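# Pour six steel balls from tube into cup

## Task

A tube standing in a holder contains a row of fourteen steel balls. Tip exactly six of them into the cup, then set the tube upright in its holder again with the remaining eight still inside.

## Robot and tools

Robot: two arms, left_arm and right_arm, each ending in an identical five-finger right hand (so the hands are not mirrored). Bases sit at about left_arm (-0.077, +0.552, +0.140) m and right_arm (+0.066, -0.735, +0.140) m. Scene frame: origin at table height midway between the arms, +x out over the table, +y toward left_arm, +z up. Camera names: cam_high (fixed, 504x504), cam_left_wrist and cam_right_wrist (fisheye, 672x504).

Hand point: a spot 0.15 m out from the wrist flange, 0.05 m in front of the palm. Its +z runs along straightened fingers, +y out of the palm, +x across the palm away from the thumb. Straight fingertips extend 0.06-0.07 m past it. A bracket on the little-finger side of the wrist can collide with things, and the wrist may hang well below the hand point when fingers are level.

The 28-number row (all values in [-1, 1]): first left_arm dx, dy, dz, rx, ry, rz, then left hand thumb_turn, thumb_bend, index, middle, ring, little, force_limit, speed; then the same fourteen for right_arm. Both arms always need numbers. Pose numbers are offsets, not poses: they are measured along scene-frame axes from that arm's Hand target as it stood when the action or move began (turns about the Hand target position). Scale: 1.0 equals 0.6 m for dx/dy/dz and 180 degrees for rx/ry/rz, which form one rotation vector. All six zero re-requests the current Hand target. Hand motor numbers are absolute targets: -1 open/straight, +1 closed/curled; thumb_turn +1 puts the thumb opposite the fingers. force_limit maps -1..+1 to roughly 0..10 N at the fingertip (0..15 N for the two thumb motors); speed rises linearly to full at +0.48. There is no no-change value: to keep a hand unchanged, repeat the eight numbers last sent to it (or, if none yet this scene, its hand_measured plus hand_force_limit and hand_speed). With the thumb fully opposed, the hand grips objects about 0.035-0.065 m thick; close slowly (speed -0.94 or below) for a soft grip. Orientation commands are clipped to within 32 degrees of the measured one each step.

Tools:
- execute_actions(actions, cameras): actions is a list of actions; each action is a table of up to 15 rows of 28 numbers, one row per 1/30 s step, the last row held to fill 15 steps. Every row counts from the action's starting Hand target. An empty list just returns state and images.
- move(target, speed, blend, stop_force, zero, blocking, cameras): target is one 28-number row or a list of up to 15 rows, all offsets from the same starting Hand targets. speed in m/s (0.002-3.2, default 0.25; turning limited to twice that in rad/s), one value or one per target. blend in m rounds corners in a list (0 = stop at each). stop_force in N (4-120, both arms) ends an arm's path when its wrist sensor feels that much push; not reliable if the hand turns, and not allowed with blocking=false. zero (true by default) re-zeroes moving arms' force before the move. Paths are straight, stop after 10 s at most, and do not avoid obstacles. The result adds a move: line such as done, off_target, moving, held or fault, plus limits like paced or held.
- wait(seconds 0-10): let time pass holding commands; returns early if a running move ends.
- stop(): brakes a running move.
- zoom_image(camera, region [x0,y0,x1,y1] pixels, at most 504x504): closer look at the latest image of that camera.
- show_instructions(): shows the reference image pages.
- zero_wrist_force(arm): tares that arm's wrist sensor.
- finished_scene(scene): ends the current scene, irreversibly; scene is its number.

Results: end_effector_position (m), end_effector_quat_wxyz and velocities in the scene frame; Hand target (the last commanded, clipped pose, base for next offsets); joint positions and torques; hand_measured, hand_stopped_by (moving, target, force, stalled, fault) and hand_load_n, each six values in motor order; Wrist force and Wrist torque in the hand's own axes, plus a peak line. A lost grip shows as hand_load_n dropping near 0. Reported positions may be off by a few centimetres. Images come on request or with an empty action list.

Cautions: arms are stiff, so aiming even slightly past firm contact can trigger a fault stop; a torque fault or a net force near 150 N freezes the arm for 10 s. Keep the arms apart: collisions or one hand squeezing the other ruin the attempt. Avoid paths passing near an arm's own base. Do not drop or fling the tube or spill balls; nothing may leave the table. Pour slowly and count the balls leaving so exactly the number the task asks for land in the cup, then return the tube upright into the holder and release it gently. Holding loads or stretching far heats motors; at 85 °C the arm brakes for 30-60 s.

Each tool is called in YAML: its name, and indented under it one key for each argument.

Reference images:

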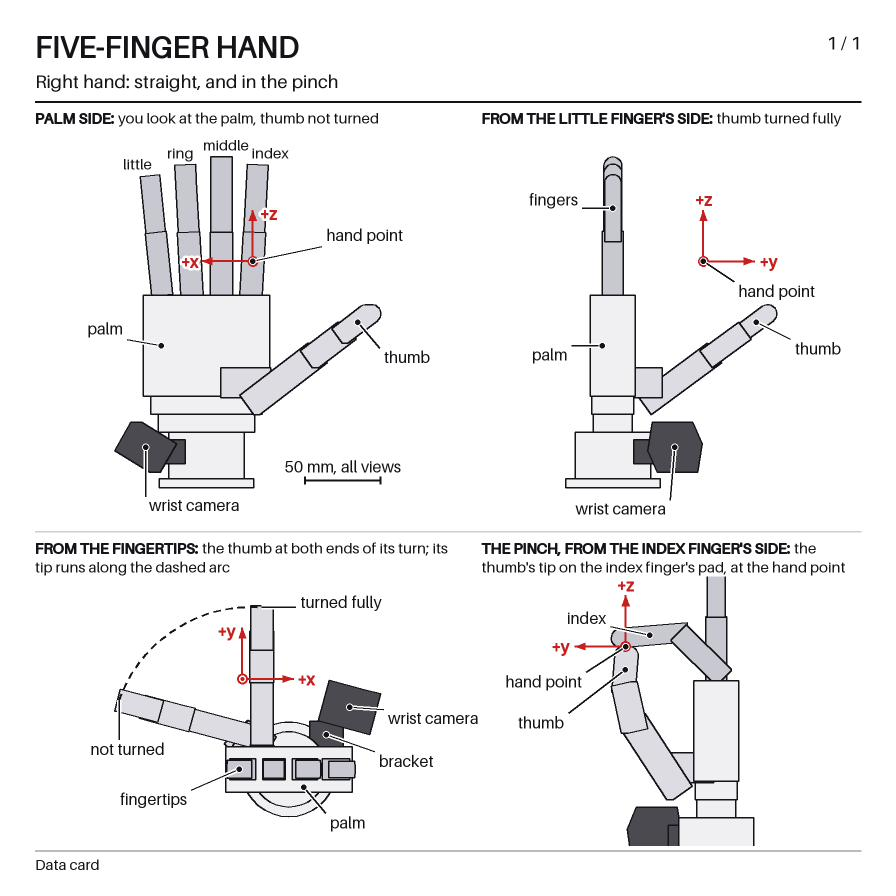

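## Session

execute_actions:
  actions: []

Scene clock: 0.00 s.
left_arm: end_effector_position=(-0.2649, +1.1190, +0.6617) hand_measured=(-1.000, -1.000, -1.000, -1.000, -1.000, -1.000) hand_load_n=(+0.0, +0.0, +0.0, +0.0, +0.0, +0.0) hand_stopped_by=(target, target, target, target, target, target) hand_force_limit=0.00 hand_speed=-0.80 end_effector_quat_wxyz=(+0.064, +0.773, -0.630, -0.039) | right_arm: end_effector_position=(+0.1435, -1.2901, +0.6715) hand_measured=(-1.000, -1.000, -1.000, -1.000, -1.000, -1.000) hand_load_n=(+0.0, +0.0, +0.0, +0.0, +0.0, +0.0) hand_stopped_by=(target, target, target, target, target, target) hand_force_limit=0.00 hand_speed=-0.80 end_effector_quat_wxyz=(-0.011, +0.732, +0.667, +0.139)
Joint positions: left_arm=[1.419 -1.423 1.454 1.613 1.439 -1.937] | right_arm=[-1.92 -1.423 1.479 1.774 1.464 -1.852]
Joint velocities: within noise
Joint torques (N m): no reading
Motor temperatures (°C): left_arm=[37 36 34 39 42 42] | right_arm=[34 35 36 40 44 41]
Wrist force (N): no reading
Wrist torque (N m): no reading
Wrist force, peak (N): no reading
Hand target: left_arm -0.2649, +1.1190, +0.6617; +0.064, +0.773, -0.630, -0.039 | right_arm +0.1435, -1.2901, +0.6715; -0.011, +0.732, +0.667, +0.139

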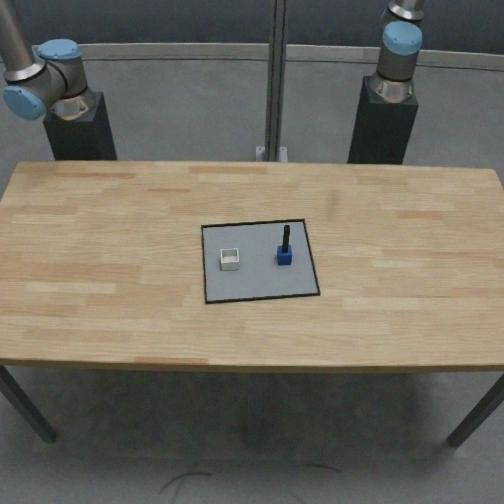

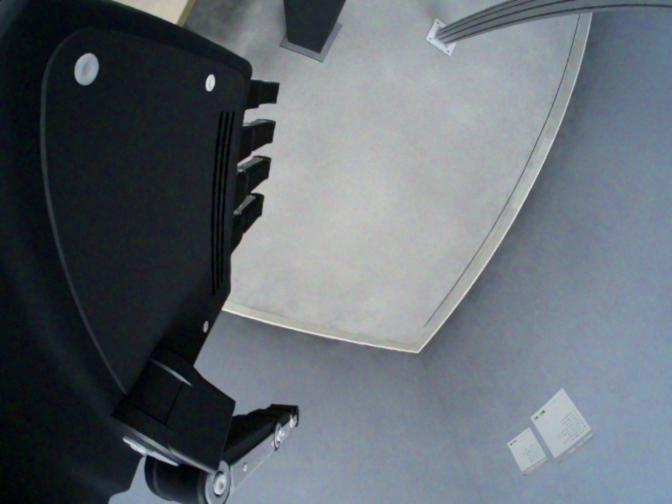

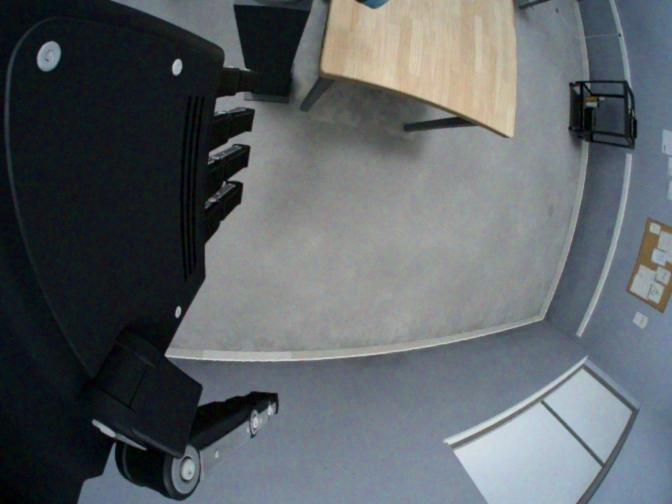

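zoom_image:
  camera: "cam_high"
  region: [190, 205, 330, 310]

zoom_image:
  camera: "cam_high"
  region: [260, 215, 310, 275]

zoom_image:
  camera: "cam_high"
  region: [205, 235, 255, 285]

Scaled by 3.600 from the camera's 504x504 image, which has a finer 720x720 frame.

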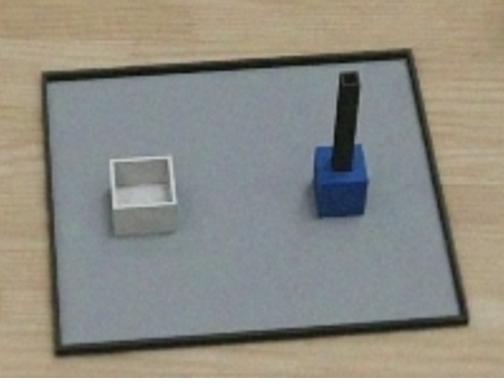

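Scaled by 8.400 from the camera's 504x504 image, which has a finer 720x720 frame.

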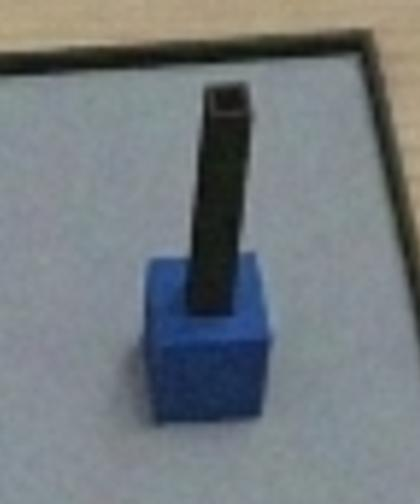

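Scaled by 10.080 from the camera's 504x504 image, which has a finer 720x720 frame.

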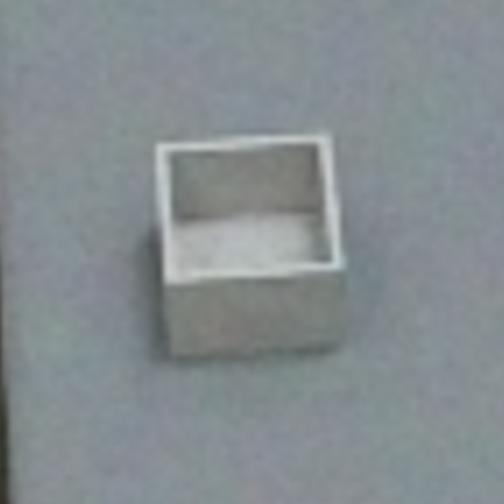

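move:
  target:
    - [0.942,-0.148,-0.133,-0.0985,-0.1496,0.129,-1,-1,-1,-1,-1,-1,0,-0.8,0.649,0.147,-0.133,-0.04,-0.033,0.364,-1,-1,-1,-1,-1,-1,0,-0.8]
  speed: 0.6

Scene clock: 185.20 s.
left_arm: end_effector_position=(+0.3002, +1.0303, +0.5819) hand_measured=(-1.000, -1.000, -1.000, -1.000, -1.000, -1.000) hand_load_n=(+0.0, +0.0, +0.0, +0.0, +0.0, +0.0) hand_stopped_by=(target, target, target, target, target, target) hand_force_limit=0.00 hand_speed=-0.80 end_effector_quat_wxyz=(+0.040, +0.851, -0.460, +0.250) | right_arm: end_effector_position=(+0.5328, -1.2019, +0.5917) hand_measured=(-1.000, -1.000, -1.000, -1.000, -1.000, -1.000) hand_load_n=(+0.0, +0.0, +0.0, +0.0, +0.0, +0.0) hand_stopped_by=(target, target, target, target, target, target) hand_force_limit=0.00 hand_speed=-0.80 end_effector_quat_wxyz=(-0.008, +0.247, +0.963, +0.107)
Joint positions: left_arm=[0.779 -1.259 1.355 1.394 2.076 -2.97] | right_arm=[-1.193 -1.209 1.336 1.628 1.46 -2.283]
Joint torques (N m): left_arm=[-8.81 -73.79 -32.39 5.78 0.95 -2.41] | right_arm=[9.15 -56.37 -38.83 6.17 -1.97 1.86]
Wrist force (N): left_arm=[0.9 -0.1 -0.1] | right_arm=[0.1 -0.1 -0.4]
Wrist torque (N m): left_arm=[-0.04 0.01 -0.07] | right_arm=[0.02 0.00 0.00]
Wrist force, peak (N): left_arm=[2.7 -1.8 1.7] | right_arm=[0.1 -2.0 -1.1]
Hand target: left_arm +0.3003, +1.0302, +0.5819; +0.040, +0.851, -0.460, +0.250 | right_arm +0.5329, -1.2019, +0.5917; -0.008, +0.247, +0.963, +0.107
Off the commanded pose: left_arm 0.000 m, 0 deg | right_arm 0.000 m, 0 deg.
move: done

move:
  target:
    - [0.5,-0.717,-0.217,-0.1182,-0.1795,0.1548,-1,-1,-1,-1,-1,-1,0,-0.8,0.445,0.753,-0.203,-0.0349,-0.0288,0.3186,-1,-1,-1,-1,-1,-1,0,-0.8]
  speed: 0.6

move:
  target:
    - [-0.167,-0.75,-0.333,-0.0789,-0.1196,0.1032,1,-1,-1,-1,-1,-1,0,-0.5,-0.217,0.917,-0.25,-0.0248,-0.0204,0.2276,-1,-1,-1,-1,-1,-1,0,-0.8]
  speed: 0.6
  cameras: ["all"]

Scene clock: 192.83 s.
left_arm: end_effector_position=(+0.6002, +0.6001, +0.4516) hand_measured=(-1.000, -1.000, -1.000, -1.000, -1.000, -1.000) hand_load_n=(+0.0, +0.0, +0.0, +0.0, +0.0, +0.0) hand_stopped_by=(target, target, target, target, target, target) hand_force_limit=0.00 hand_speed=-0.80 end_effector_quat_wxyz=(+0.005, +0.812, -0.186, +0.554) | right_arm: end_effector_position=(+0.7998, -0.7502, +0.4699) hand_measured=(-1.000, -1.000, -1.000, -1.000, -1.000, -1.000) hand_load_n=(+0.0, +0.0, +0.0, +0.0, +0.0, +0.0) hand_stopped_by=(target, target, target, target, target, target) hand_force_limit=0.00 hand_speed=-0.80 end_effector_quat_wxyz=(-0.004, -0.250, +0.967, +0.050)
Joint positions: left_arm=[-0.039 -1.602 2.012 -0.007 1.743 -4.423] | right_arm=[-0.365 -1.066 1.305 1.397 1.494 -2.456]
Joint torques (N m): left_arm=[-10.7 -50.67 -47.99 -3.47 -1.27 -2.58] | right_arm=[12.68 -63.04 -42.52 2.56 -3.52 3.15]
Wrist force (N): left_arm=[0.3 -0.6 0.0] | right_arm=[0.5 0.1 -0.1]
Wrist torque (N m): left_arm=[-0.06 0.07 -0.16] | right_arm=[0.03 -0.03 0.20]
Wrist force, peak (N): left_arm=[0.0 2.2 2.0] | right_arm=[1.0 -2.9 -1.7]
Hand target: left_arm +0.6003, +0.6000, +0.4517; +0.005, +0.812, -0.186, +0.554 | right_arm +0.7999, -0.7501, +0.4699; -0.004, -0.250, +0.967, +0.050
Off the commanded pose: left_arm 0.000 m, 0 deg | right_arm 0.000 m, 0 deg.
move: done

Scene clock: 195.17 s.
left_arm: end_effector_position=(+0.5001, +0.1500, +0.2519) hand_measured=(+1.000, -1.000, -1.000, -1.000, -1.000, -1.000) hand_load_n=(+0.5, +0.0, +0.0, +0.0, +0.0, +0.0) hand_stopped_by=(target, target, target, target, target, target) hand_force_limit=0.00 hand_speed=-0.50 end_effector_quat_wxyz=(-0.019, +0.707, +0.018, +0.707) | right_arm: end_effector_position=(+0.6697, -0.1999, +0.3199) hand_measured=(-1.000, -1.000, -1.000, -1.000, -1.000, -1.000) hand_load_n=(+0.0, +0.0, +0.0, +0.0, -0.5, +0.0) hand_stopped_by=(target, target, target, target, target, target) hand_force_limit=0.00 hand_speed=-0.80 end_effector_quat_wxyz=(+0.000, -0.573, +0.819, +0.001)
Joint positions: left_arm=[-1.231 -1.289 2.376 -1.088 0.28 -4.711] | right_arm=[0.437 -0.898 1.279 1.19 1.569 -2.367]
Joint torques (N m): left_arm=[-10.21 -25.7 -32.97 3.52 -1.4 -3.57] | right_arm=[13.67 -72.22 -45.8 2.44 -3.2 -1.74]
Wrist force (N): left_arm=[0.3 -0.7 -0.7] | right_arm=[0.5 -0.3 -0.4]
Wrist torque (N m): left_arm=[0.09 0.15 0.01] | right_arm=[-0.06 -0.03 -0.03]
Wrist force, peak (N): left_arm=[1.6 -3.0 -0.6] | right_arm=[1.3 -2.7 -0.9]
Hand target: left_arm +0.5001, +0.1500, +0.2519; -0.019, +0.707, +0.018, +0.707 | right_arm +0.6697, -0.1999, +0.3199; +0.000, -0.573, +0.819, +0.001
Off the commanded pose: left_arm 0.000 m, 0 deg | right_arm 0.000 m, 0 deg.
move: done
camera_calibration:
cam_left_wrist: T_world_to_cam=[[0.0754861, -0.973867, 0.214207, 0.0558396], [-0.456271, -0.224746, -0.860991, 0.484805], [0.886633, -0.0327436, -0.461312, -0.209016], [0, 0, 0, 1]] pos_world=[0.402308, 0.156494, 0.30903]
cam_right_wrist: T_world_to_cam=[[-0.992353, 0.119895, 0.0293414, 0.676219], [0.117783, 0.848696, 0.515599, -0.0693938], [0.0369158, 0.515112, -0.856327, 0.464186], [0, 0, 0, 1]] pos_world=[0.662085, -0.261289, 0.413433]

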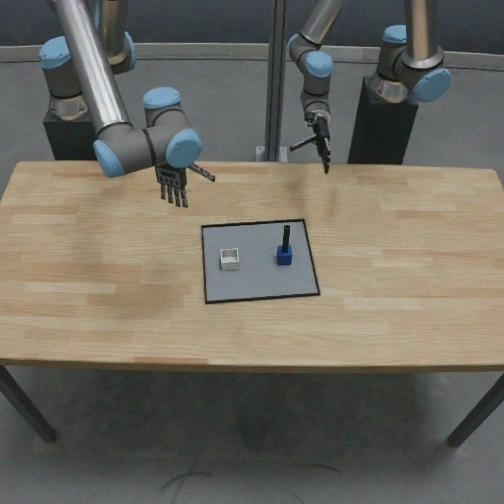

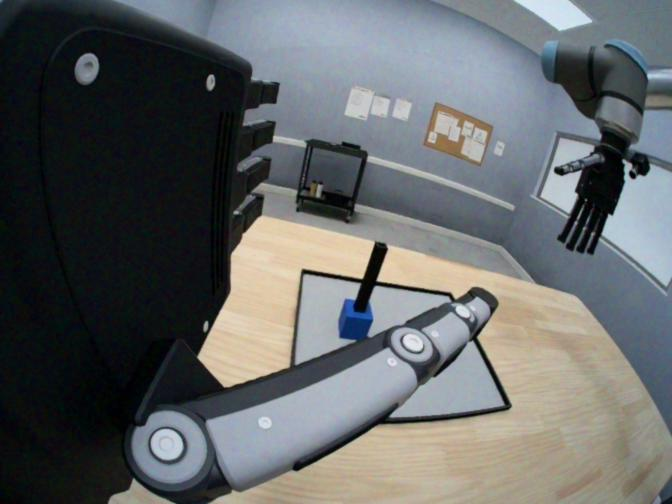

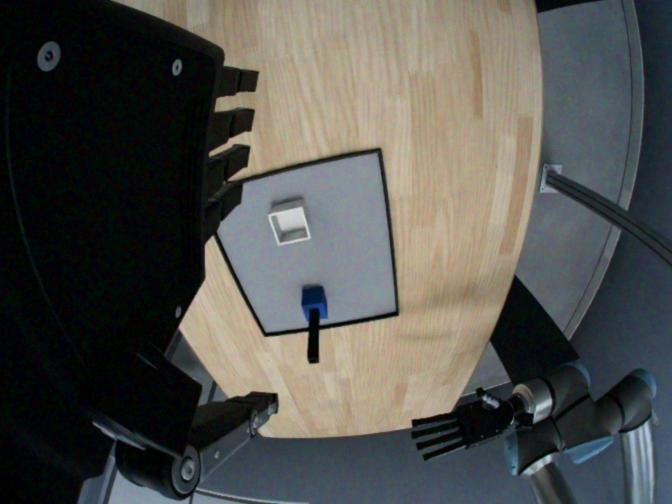

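zoom_image:
  camera: "cam_right_wrist"
  region: [240, 180, 360, 380]

zoom_image:
  camera: "cam_left_wrist"
  region: [310, 220, 430, 350]

Scaled by 2.520 from the camera's 672x504 image, which has a finer 960x720 frame.

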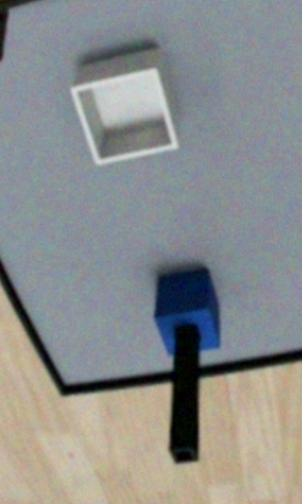

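Scaled by 3.877 from the camera's 672x504 image, which has a finer 960x720 frame.

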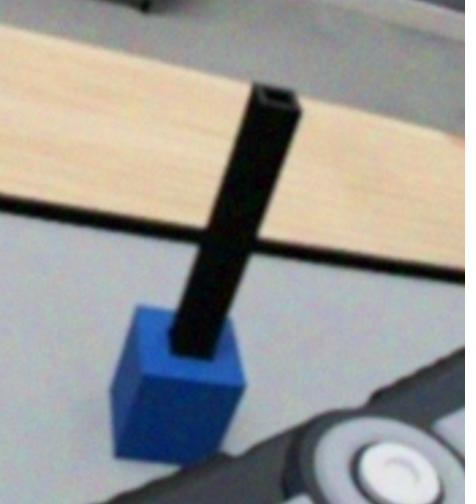

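move:
  target:
    - [0.1667,-0.1275,-0.253,0,0,0,1,0,-1,-1,-1,-1,0,-0.5,0,0,0,0,0,0,-1,-1,-1,-1,-1,-1,0,-0.8]
  speed: 0.3
  cameras: ["all"]

zoom_image:
  camera: "cam_left_wrist"
  region: [200, 100, 500, 400]

zoom_image:
  camera: "cam_right_wrist"
  region: [220, 180, 420, 400]

zoom_image:
  camera: "cam_high"
  region: [210, 150, 330, 290]

Scene clock: 239.23 s.
left_arm: end_effector_position=(+0.6001, +0.0736, +0.1001) hand_measured=(+1.000, +0.000, -1.000, -1.000, -1.000, -1.000) hand_load_n=(+0.0, +0.0, +0.0, +0.0, +0.0, +0.0) hand_stopped_by=(target, target, target, target, target, target) hand_force_limit=0.00 hand_speed=-0.50 end_effector_quat_wxyz=(-0.019, +0.707, +0.018, +0.707) | right_arm: end_effector_position=(+0.6697, -0.1999, +0.3199) hand_measured=(-1.000, -1.000, -1.000, -1.000, -1.000, -1.000) hand_load_n=(+0.0, +0.0, +0.0, +0.0, +0.0, +0.0) hand_stopped_by=(target, target, target, target, target, target) hand_force_limit=0.00 hand_speed=-0.80 end_effector_quat_wxyz=(+0.000, -0.573, +0.819, +0.001)
Joint positions: left_arm=[-1.105 -0.883 2.136 -1.253 0.405 -4.711] | right_arm=[0.437 -0.898 1.279 1.19 1.569 -2.367]
Joint torques (N m): left_arm=[-13.11 -52.77 -26.16 3.22 -2.69 -1.06] | right_arm=[13.32 -73.36 -46.16 2.53 -3.51 -1.35]
Wrist force (N): left_arm=[0.0 -0.4 -0.3] | right_arm=[0.6 -0.5 -0.3]
Wrist torque (N m): left_arm=[0.04 0.14 -0.11] | right_arm=[-0.09 -0.06 -0.04]
Wrist force, peak (N): left_arm=[2.2 -1.9 -1.6] | right_arm=[1.4 -0.2 -0.5]
Hand target: left_arm +0.6001, +0.0735, +0.1001; -0.019, +0.707, +0.018, +0.707 | right_arm +0.6697, -0.1999, +0.3199; +0.000, -0.573, +0.819, +0.001
Off the commanded pose: left_arm 0.000 m, 0 deg | right_arm 0.000 m, 0 deg.
move: done
camera_calibration:
cam_left_wrist: T_world_to_cam=[[0.075526, -0.973892, 0.214078, 0.006407], [-0.456258, -0.224651, -0.861023, 0.382553], [0.886637, -0.0326452, -0.461313, -0.370218], [0, 0, 0, 1]] pos_world=[0.502308, 0.0800946, 0.157229]
cam_right_wrist: T_world_to_cam=[[-0.992353, 0.119895, 0.0293414, 0.676219], [0.117783, 0.848696, 0.515599, -0.0693938], [0.0369158, 0.515112, -0.856327, 0.464186], [0, 0, 0, 1]] pos_world=[0.662085, -0.261289, 0.413433]

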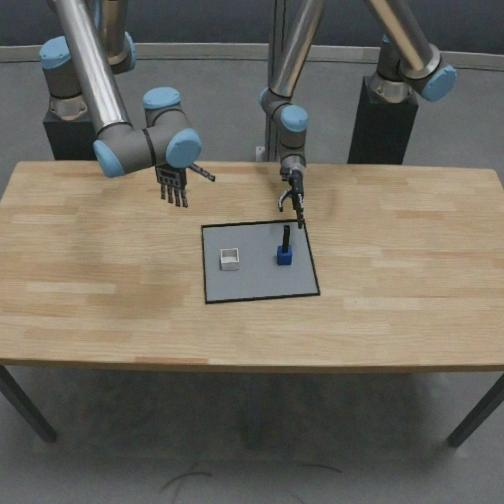

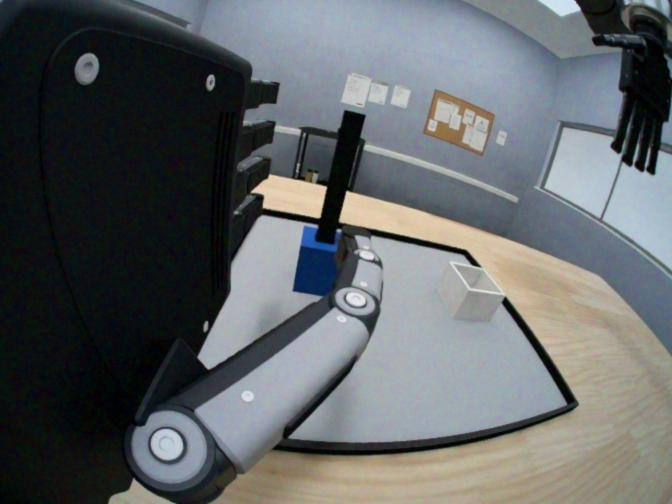

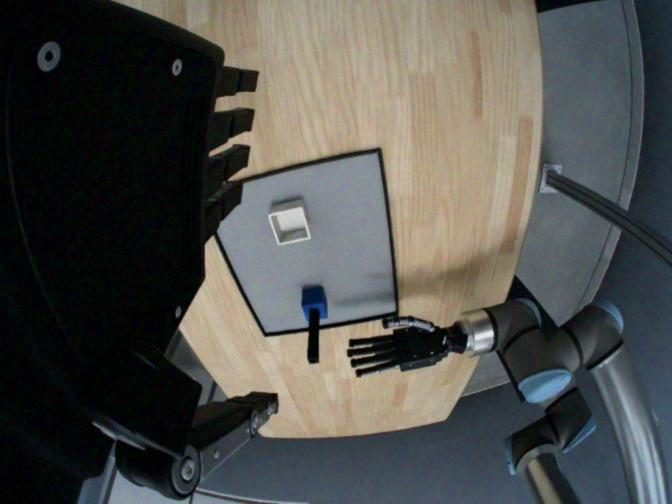

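Scaled by 1.680 from the camera's 672x504 image, which has a finer 960x720 frame.

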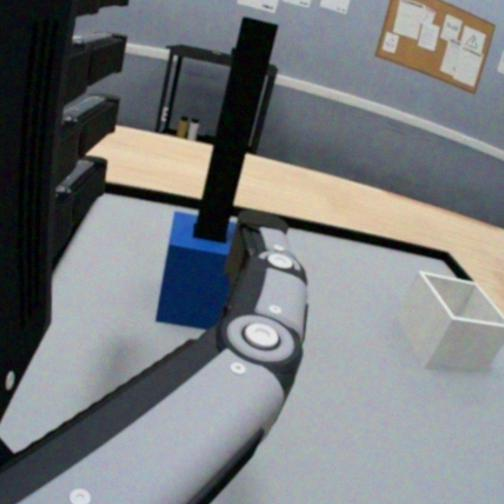

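Scaled by 2.291 from the camera's 672x504 image, which has a finer 960x720 frame.

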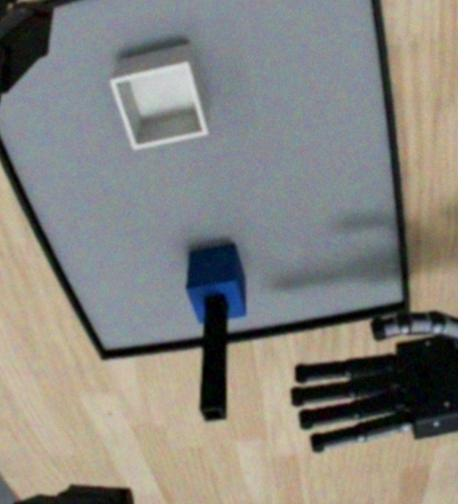

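Scaled by 3.600 from the camera's 504x504 image, which has a finer 720x720 frame.

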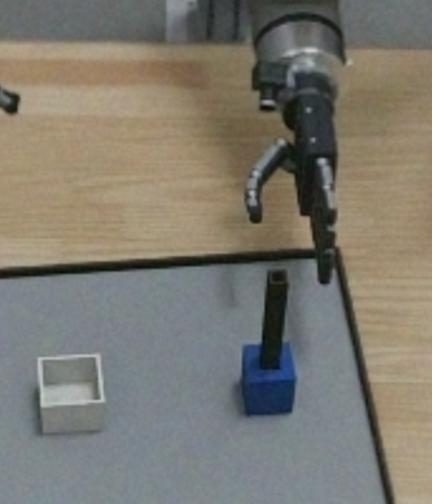

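move:
  target:
    - [0.1837,-0.0037,-0.025,0,0,0,1,0.1,-1,-1,-1,-1,0,-0.5,0,0,0,0,0,0,-1,-1,-1,-1,-1,-1,0,-0.8]
  speed: 0.15
  cameras: ["all"]

zoom_image:
  camera: "cam_left_wrist"
  region: [200, 50, 500, 350]

zoom_image:
  camera: "cam_right_wrist"
  region: [240, 220, 400, 380]

zoom_image:
  camera: "cam_high"
  region: [230, 180, 330, 280]

Scene clock: 269.20 s.
left_arm: end_effector_position=(+0.7103, +0.0713, +0.0850) hand_measured=(+1.000, +0.100, -1.000, -1.000, -1.000, -1.000) hand_load_n=(+0.0, +0.0, +0.0, +0.0, +0.0, +0.0) hand_stopped_by=(target, target, target, target, target, target) hand_force_limit=0.00 hand_speed=-0.50 end_effector_quat_wxyz=(-0.019, +0.707, +0.018, +0.707) | right_arm: end_effector_position=(+0.6697, -0.1999, +0.3199) hand_measured=(-1.000, -1.000, -1.000, -1.000, -1.000, -1.000) hand_load_n=(+0.0, +0.0, +0.5, +0.0, +0.0, +0.0) hand_stopped_by=(target, target, target, target, target, target) hand_force_limit=0.00 hand_speed=-0.80 end_effector_quat_wxyz=(+0.000, -0.573, +0.819, +0.001)
Joint positions: left_arm=[-0.951 -0.802 1.965 -1.163 0.559 -4.711] | right_arm=[0.437 -0.898 1.279 1.19 1.569 -2.367]
Joint torques (N m): left_arm=[3.03 -94.03 -15.62 -5.05 -1.19 -2.33] | right_arm=[13.96 -72.05 -45.65 2.59 -3.29 -1.48]
Wrist force (N): left_arm=[-0.1 -0.7 0.1] | right_arm=[0.8 -0.2 -0.5]
Wrist torque (N m): left_arm=[0.02 0.14 -0.08] | right_arm=[-0.02 -0.08 -0.02]
Wrist force, peak (N): left_arm=[0.5 -0.2 -2.1] | right_arm=[0.9 -1.0 -0.7]
Hand target: left_arm +0.7103, +0.0713, +0.0851; -0.019, +0.707, +0.018, +0.707 | right_arm +0.6697, -0.1999, +0.3199; +0.000, -0.573, +0.819, +0.001
Off the commanded pose: left_arm 0.000 m, 0 deg | right_arm 0.000 m, 0 deg.
move: done
camera_calibration:
cam_left_wrist: T_world_to_cam=[[0.075531, -0.973913, 0.213983, -0.00091096], [-0.456457, -0.224561, -0.860941, 0.419417], [0.886534, -0.0326463, -0.461511, -0.474875], [0, 0, 0, 1]] pos_world=[0.612508, 0.0777947, 0.142128]
cam_right_wrist: T_world_to_cam=[[-0.992353, 0.119895, 0.0293414, 0.676219], [0.117783, 0.848696, 0.515599, -0.0693938], [0.0369158, 0.515112, -0.856327, 0.464186], [0, 0, 0, 1]] pos_world=[0.662085, -0.261289, 0.413433]

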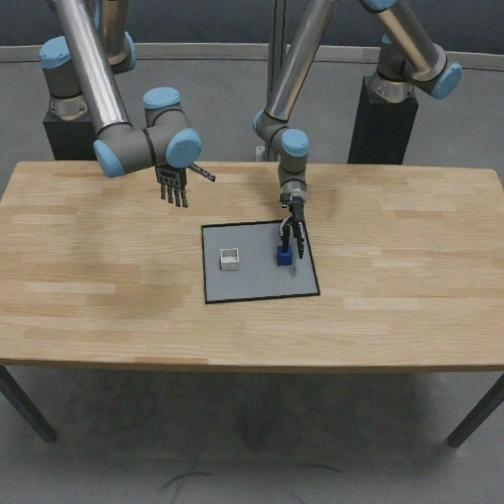

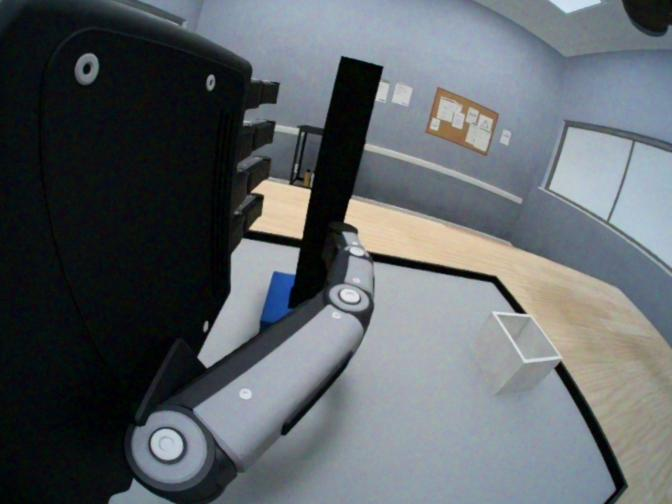

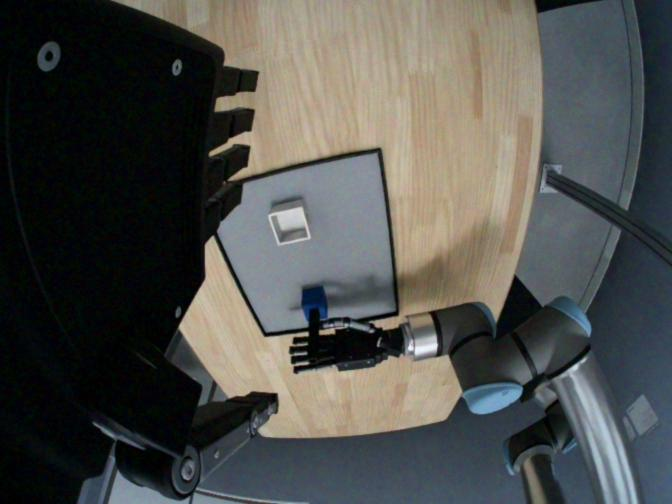

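Scaled by 1.680 from the camera's 672x504 image, which has a finer 960x720 frame.

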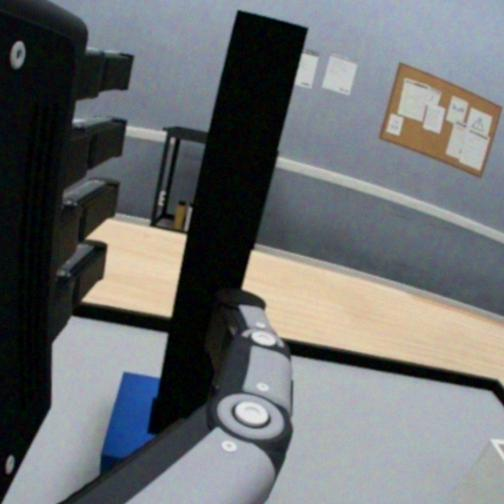

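Scaled by 3.150 from the camera's 672x504 image, which has a finer 960x720 frame.

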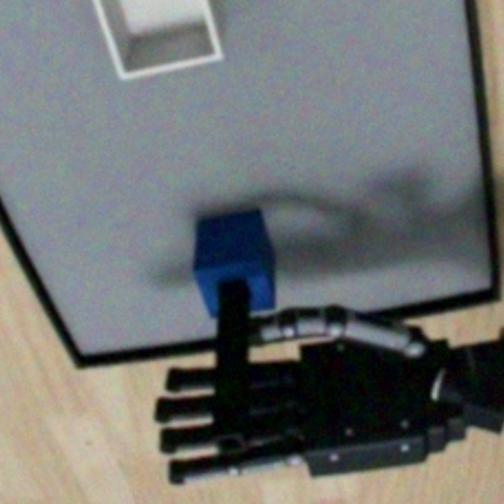

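Scaled by 5.040 from the camera's 504x504 image, which has a finer 720x720 frame.

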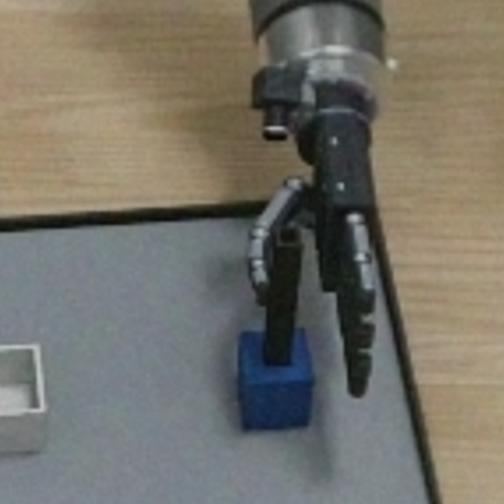

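move:
  target:
    - [0.0283,0.0015,0,0,0,0,1,0.17,-1,-1,-1,-1,0,-0.5,0,0,0,0,0,0,-1,-1,-1,-1,-1,-1,0,-0.8]
  speed: 0.05
  cameras: ["all"]

zoom_image:
  camera: "cam_left_wrist"
  region: [250, 150, 420, 320]

zoom_image:
  camera: "cam_right_wrist"
  region: [270, 270, 370, 370]

zoom_image:
  camera: "cam_high"
  region: [260, 200, 320, 270]

Scene clock: 283.30 s.
left_arm: end_effector_position=(+0.7148, +0.0730, +0.0841) hand_measured=(+1.000, +0.170, -1.000, -1.000, -1.000, -1.000) hand_load_n=(+0.0, +0.5, +0.0, +0.0, +0.0, +0.0) hand_stopped_by=(target, target, target, target, target, target) hand_force_limit=0.00 hand_speed=-0.50 end_effector_quat_wxyz=(-0.020, +0.707, +0.018, +0.707) | right_arm: end_effector_position=(+0.6697, -0.1999, +0.3199) hand_measured=(-1.000, -1.000, -1.000, -1.000, -1.000, -1.000) hand_load_n=(+0.0, +0.0, +0.0, +0.0, +0.0, +0.0) hand_stopped_by=(target, target, target, target, target, target) hand_force_limit=0.00 hand_speed=-0.80 end_effector_quat_wxyz=(+0.000, -0.573, +0.819, +0.001)
Joint positions: left_arm=[-0.945 -0.799 1.959 -1.159 0.564 -4.711] | right_arm=[0.437 -0.898 1.279 1.19 1.569 -2.367]
Joint torques (N m): left_arm=[0.54 -80.31 -21.52 -0.48 0.27 -0.33] | right_arm=[12.95 -72.51 -45.63 2.55 -3.52 -1.74]
Wrist force (N): left_arm=[0.2 -0.7 -0.7] | right_arm=[0.8 -0.2 -0.6]
Wrist torque (N m): left_arm=[0.03 0.12 -0.05] | right_arm=[-0.02 -0.07 -0.01]
Wrist force, peak (N): left_arm=[14.0 -7.8 -125.7] | right_arm=[1.1 -0.7 -0.6]
Hand target: left_arm +0.7148, +0.0730, +0.0841; -0.020, +0.707, +0.018, +0.707 (not the last commanded pose) | right_arm +0.6697, -0.1999, +0.3199; +0.000, -0.573, +0.819, +0.001
Off the commanded pose: left_arm 0.013 m, 0 deg | right_arm 0.000 m, 0 deg.
FORCE FAULT: contact force on the left arm reached its limit, and that arm stopped. The contact can be on any part of that arm, not only on its tool. That arm's remaining commands of this call were not run. That arm is still stopped at the end of this call. That arm stays stopped for about 10 more seconds. Until then a move that you send moves the other arm only, and its call returns only when the move has ended. Once the stop has ended, the next robot result says so. If the stop ends while you think or write, that arm runs what you send next, counted from a new Hand target: where the arm stands when the stop ends. While its stop runs, that arm, its gripper or tool too, takes no new command. Until it ends, the stop uses up actions while you think or wait. An arm that is not stopped still takes commands.
move: fault (left_arm)
camera_calibration:
cam_left_wrist: T_world_to_cam=[[0.0771709, -0.97405, 0.21277, -0.000471201], [-0.456759, -0.224234, -0.860866, 0.421398], [0.886237, -0.030751, -0.462211, -0.479107], [0, 0, 0, 1]] pos_world=[0.617116, 0.0792997, 0.141419]
cam_right_wrist: T_world_to_cam=[[-0.992353, 0.119895, 0.0293414, 0.676219], [0.117783, 0.848696, 0.515599, -0.0693938], [0.0369158, 0.515112, -0.856327, 0.464186], [0, 0, 0, 1]] pos_world=[0.662085, -0.261289, 0.413433]

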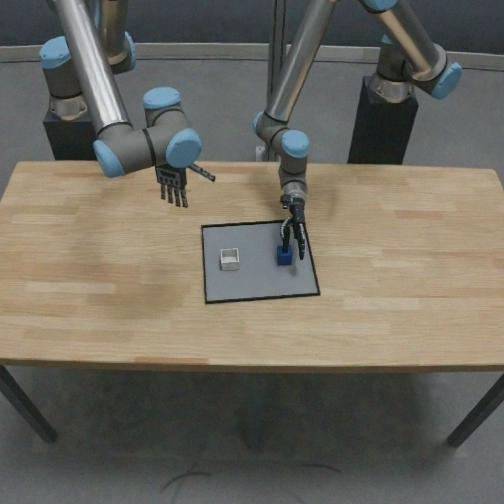

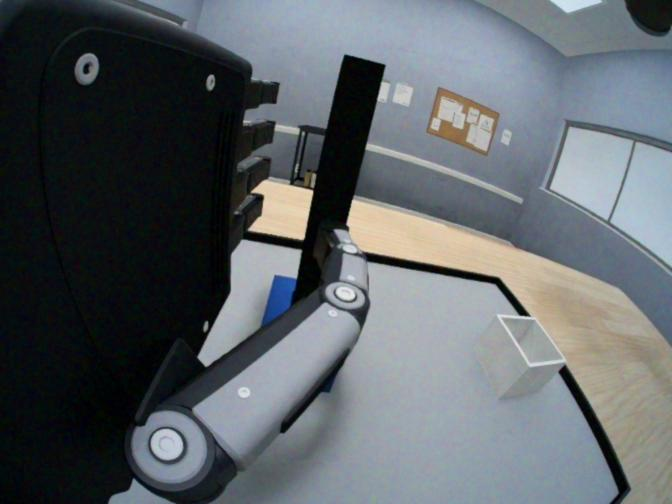

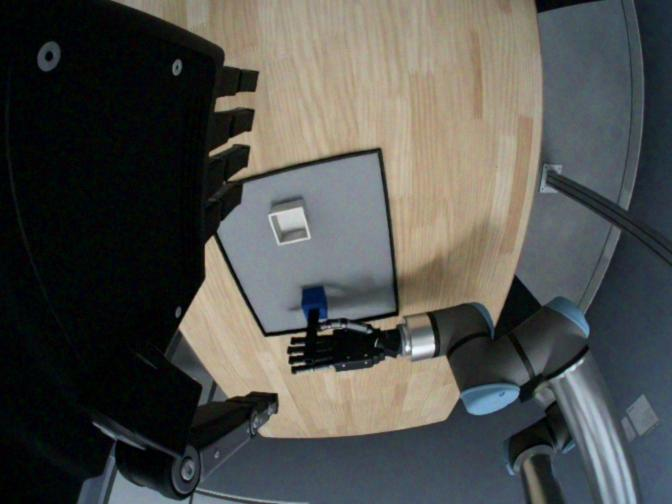

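Scaled by 2.965 from the camera's 672x504 image, which has a finer 960x720 frame.

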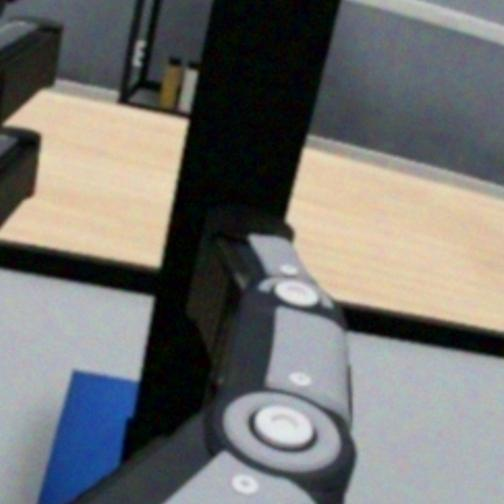

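Scaled by 5.040 from the camera's 672x504 image, which has a finer 960x720 frame.

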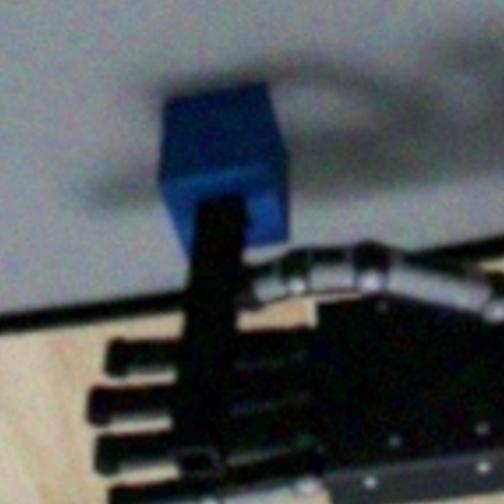

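Scaled by 7.200 from the camera's 504x504 image, which has a finer 720x720 frame.

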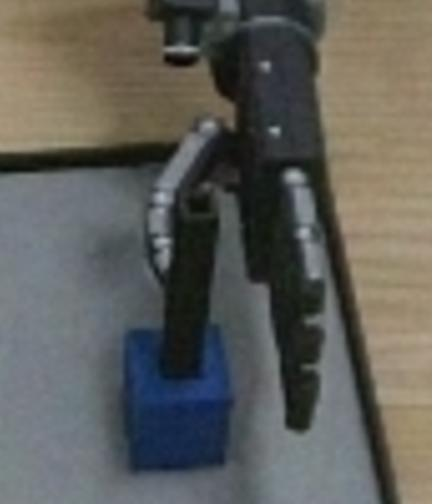

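wait:
  seconds: 5

Scene clock: 317.17 s.
left_arm: end_effector_position=(+0.7148, +0.0730, +0.0841) hand_measured=(+1.000, +0.170, -1.000, -1.000, -1.000, -1.000) hand_load_n=(+0.0, +0.5, +0.0, +0.0, +0.0, +0.0) hand_stopped_by=(target, target, target, target, target, target) hand_force_limit=0.00 hand_speed=-0.50 end_effector_quat_wxyz=(-0.020, +0.707, +0.018, +0.707) | right_arm: end_effector_position=(+0.6697, -0.1999, +0.3199) hand_measured=(-1.000, -1.000, -1.000, -1.000, -1.000, -1.000) hand_load_n=(+0.0, +0.0, +0.0, +0.0, +0.0, +0.0) hand_stopped_by=(target, target, target, target, target, target) hand_force_limit=0.00 hand_speed=-0.80 end_effector_quat_wxyz=(+0.000, -0.573, +0.819, +0.001)
Joint positions: left_arm=[-0.945 -0.799 1.959 -1.159 0.564 -4.711] | right_arm=[0.437 -0.898 1.279 1.19 1.569 -2.367]
Joint torques (N m): left_arm=[0.94 -78.55 -19.77 -1.14 -0.34 0.06] | right_arm=[11.9 -71.07 -45.42 2.76 -3.23 -1.48]
Wrist force (N): left_arm=[-0.6 -0.3 -0.8] | right_arm=[0.7 -0.4 -0.8]
Wrist torque (N m): left_arm=[0.10 0.23 -0.08] | right_arm=[-0.04 -0.06 -0.02]
Wrist force, peak (N): left_arm=[-1.1 -0.7 -1.0] | right_arm=[1.3 -0.6 -0.5]
Hand target: left_arm +0.7148, +0.0730, +0.0841; -0.020, +0.707, +0.018, +0.707 (not the last commanded pose) | right_arm +0.6697, -0.1999, +0.3199; +0.000, -0.573, +0.819, +0.001
Off the commanded pose: left_arm 0.013 m, 0 deg | right_arm 0.000 m, 0 deg.
FORCE FAULT, CONTINUED: the left arm's stop, for the force fault that an earlier result reported, is over. The rest of the stop counts as 20 of the actions that you can send in this scene. During its stop the left arm's controller moved it back a little. That arm's target is now where it stood when the stop ended, not its last command. That arm accepts commands again.
wait: 5.00 s; at rest from the start

move:
  target:
    - [0,0,0,0,0,0,1,0.17,-0.3,-0.3,-1,-1,-0.2,-0.6,0,0,0,0,0,0,-1,-1,-1,-1,-1,-1,0,-0.8]
  cameras: ["all"]

zoom_image:
  camera: "cam_left_wrist"
  region: [200, 50, 450, 300]

zoom_image:
  camera: "cam_right_wrist"
  region: [270, 270, 370, 370]

Scene clock: 322.03 s.
left_arm: end_effector_position=(+0.7148, +0.0730, +0.0841) hand_measured=(+1.000, +0.170, -0.300, -0.300, -1.000, -1.000) hand_load_n=(+0.5, +0.5, +0.0, +0.0, +0.0, +0.0) hand_stopped_by=(target, target, target, target, target, target) hand_force_limit=-0.20 hand_speed=-0.60 end_effector_quat_wxyz=(-0.020, +0.707, +0.018, +0.707) | right_arm: end_effector_position=(+0.6697, -0.1999, +0.3199) hand_measured=(-1.000, -1.000, -1.000, -1.000, -1.000, -1.000) hand_load_n=(+0.0, -0.5, +0.0, +0.0, +0.0, +0.0) hand_stopped_by=(target, target, target, target, target, target) hand_force_limit=0.00 hand_speed=-0.80 end_effector_quat_wxyz=(+0.000, -0.573, +0.819, +0.001)
Joint positions: left_arm=[-0.945 -0.799 1.959 -1.159 0.564 -4.711] | right_arm=[0.437 -0.898 1.279 1.19 1.569 -2.367]
Joint torques (N m): left_arm=[-1.32 -79.45 -20.99 -1.39 -0.45 0.13] | right_arm=[11.72 -72.09 -45.02 3.04 -3.11 -1.42]
Wrist force (N): left_arm=[-0.6 -0.1 -0.8] | right_arm=[0.9 -0.1 -0.4]
Wrist torque (N m): left_arm=[0.13 0.24 -0.07] | right_arm=[-0.01 -0.08 -0.01]
Wrist force, peak (N): left_arm=[-0.5 -0.5 -1.3] | right_arm=[1.3 -0.3 -0.8]
Hand target: left_arm +0.7148, +0.0730, +0.0841; -0.020, +0.707, +0.018, +0.707 | right_arm +0.6697, -0.1999, +0.3199; +0.000, -0.573, +0.819, +0.001
Off the commanded pose: left_arm 0.000 m, 0 deg | right_arm 0.000 m, 0 deg.
move: done
camera_calibration:
cam_left_wrist: T_world_to_cam=[[0.0771709, -0.97405, 0.21277, -0.000471201], [-0.456759, -0.224234, -0.860866, 0.421398], [0.886237, -0.030751, -0.462211, -0.479107], [0, 0, 0, 1]] pos_world=[0.617116, 0.0792997, 0.141419]
cam_right_wrist: T_world_to_cam=[[-0.992353, 0.119895, 0.0293414, 0.676219], [0.117783, 0.848696, 0.515599, -0.0693938], [0.0369158, 0.515112, -0.856327, 0.464186], [0, 0, 0, 1]] pos_world=[0.662085, -0.261289, 0.413433]

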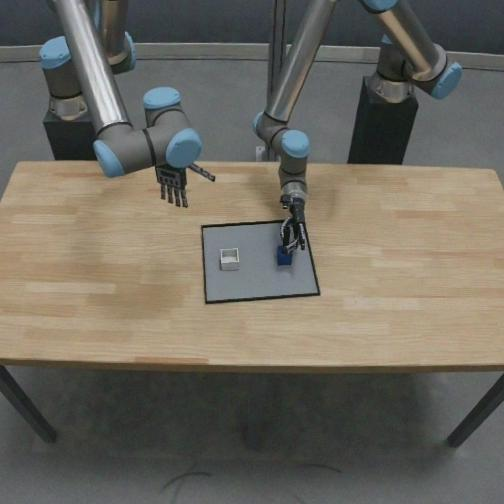

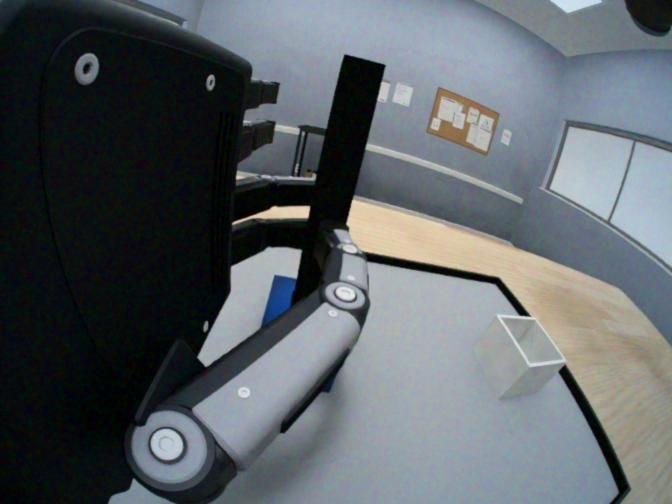

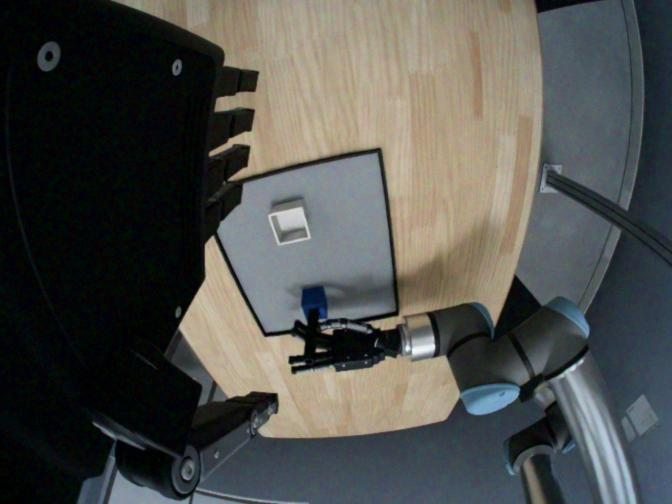

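Scaled by 2.016 from the camera's 672x504 image, which has a finer 960x720 frame.

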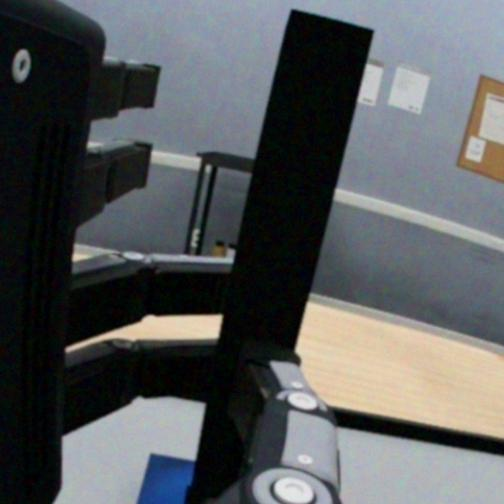

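Scaled by 5.040 from the camera's 672x504 image, which has a finer 960x720 frame.

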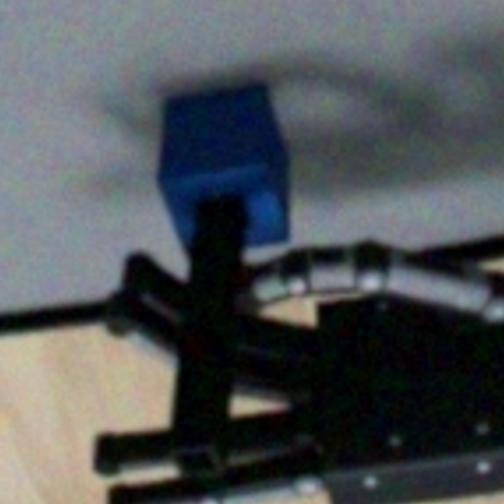

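move:
  target:
    - [0,0,0,0,0,0,1,0.17,0.6,0.6,-1,-1,-0.3,-0.9,0,0,0,0,0,0,-1,-1,-1,-1,-1,-1,0,-0.8]
  cameras: ["all"]

zoom_image:
  camera: "cam_left_wrist"
  region: [200, 50, 450, 300]

zoom_image:
  camera: "cam_right_wrist"
  region: [270, 270, 370, 370]

Scene clock: 327.67 s.
left_arm: end_effector_position=(+0.7148, +0.0730, +0.0841) hand_measured=(+1.000, +0.168, -0.134, -0.162, -1.000, -1.000) hand_load_n=(+0.5, +5.0, +5.5, +1.0, +0.0, +0.0) hand_stopped_by=(target, target, force, force, target, target) hand_force_limit=-0.30 hand_speed=-0.90 end_effector_quat_wxyz=(-0.020, +0.707, +0.018, +0.707) | right_arm: end_effector_position=(+0.6697, -0.1999, +0.3199) hand_measured=(-1.000, -1.000, -1.000, -1.000, -1.000, -1.000) hand_load_n=(+0.0, +0.0, +0.0, +0.0, +0.0, +0.0) hand_stopped_by=(target, target, target, target, target, target) hand_force_limit=0.00 hand_speed=-0.80 end_effector_quat_wxyz=(+0.000, -0.573, +0.819, +0.001)
Joint positions: left_arm=[-0.945 -0.799 1.959 -1.159 0.564 -4.711] | right_arm=[0.437 -0.898 1.279 1.19 1.569 -2.367]
Joint torques (N m): left_arm=[0.15 -79.56 -21.42 -1.18 -0.01 0.31] | right_arm=[12.83 -70.95 -44.81 3.03 -3.35 -1.32]
Wrist force (N): left_arm=[-0.1 -0.8 -0.1] | right_arm=[0.7 -0.3 -0.5]
Wrist torque (N m): left_arm=[0.08 0.25 -0.02] | right_arm=[-0.05 -0.06 -0.03]
Wrist force, peak (N): left_arm=[-0.7 -0.5 -1.3] | right_arm=[1.1 -0.5 -0.7]
Hand target: left_arm +0.7148, +0.0730, +0.0841; -0.020, +0.707, +0.018, +0.707 | right_arm +0.6697, -0.1999, +0.3199; +0.000, -0.573, +0.819, +0.001
Off the commanded pose: left_arm 0.000 m, 0 deg | right_arm 0.000 m, 0 deg.
move: done
camera_calibration:
cam_left_wrist: T_world_to_cam=[[0.0771709, -0.97405, 0.21277, -0.000471201], [-0.456759, -0.224234, -0.860866, 0.421398], [0.886237, -0.030751, -0.462211, -0.479107], [0, 0, 0, 1]] pos_world=[0.617116, 0.0792997, 0.141419]
cam_right_wrist: T_world_to_cam=[[-0.992353, 0.119895, 0.0293414, 0.676219], [0.117783, 0.848696, 0.515599, -0.0693938], [0.0369158, 0.515112, -0.856327, 0.464186], [0, 0, 0, 1]] pos_world=[0.662085, -0.261289, 0.413433]

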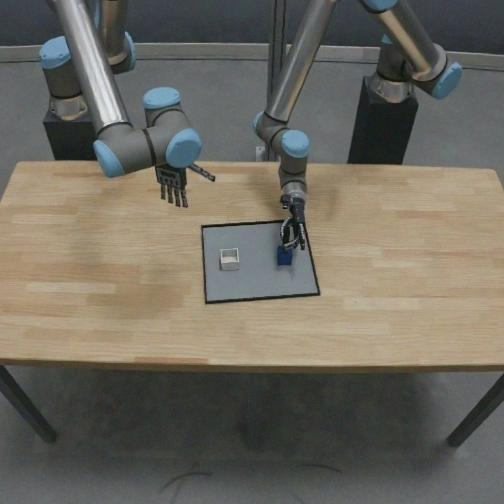

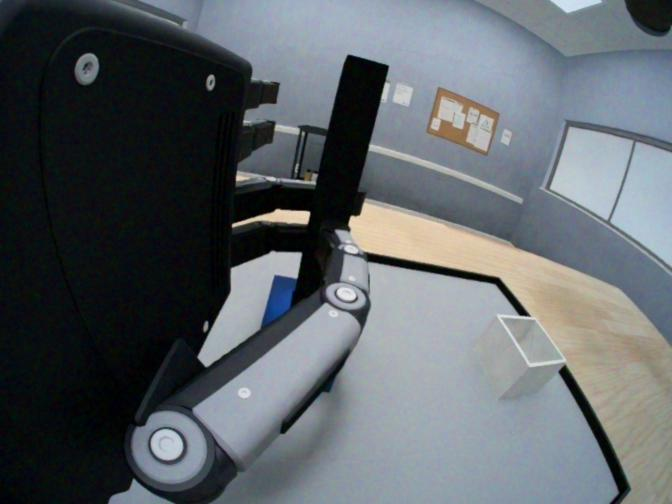

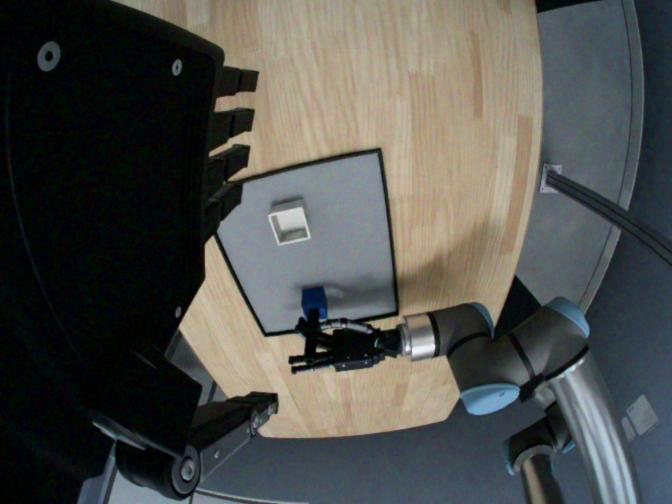

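Scaled by 2.016 from the camera's 672x504 image, which has a finer 960x720 frame.

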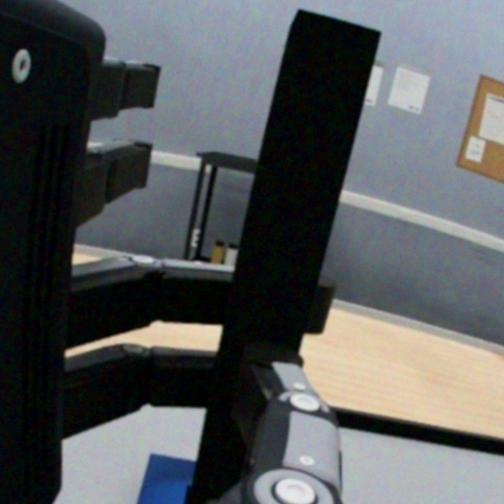

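Scaled by 5.040 from the camera's 672x504 image, which has a finer 960x720 frame.

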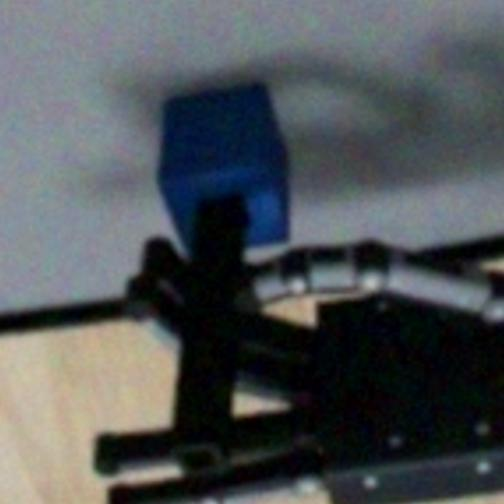

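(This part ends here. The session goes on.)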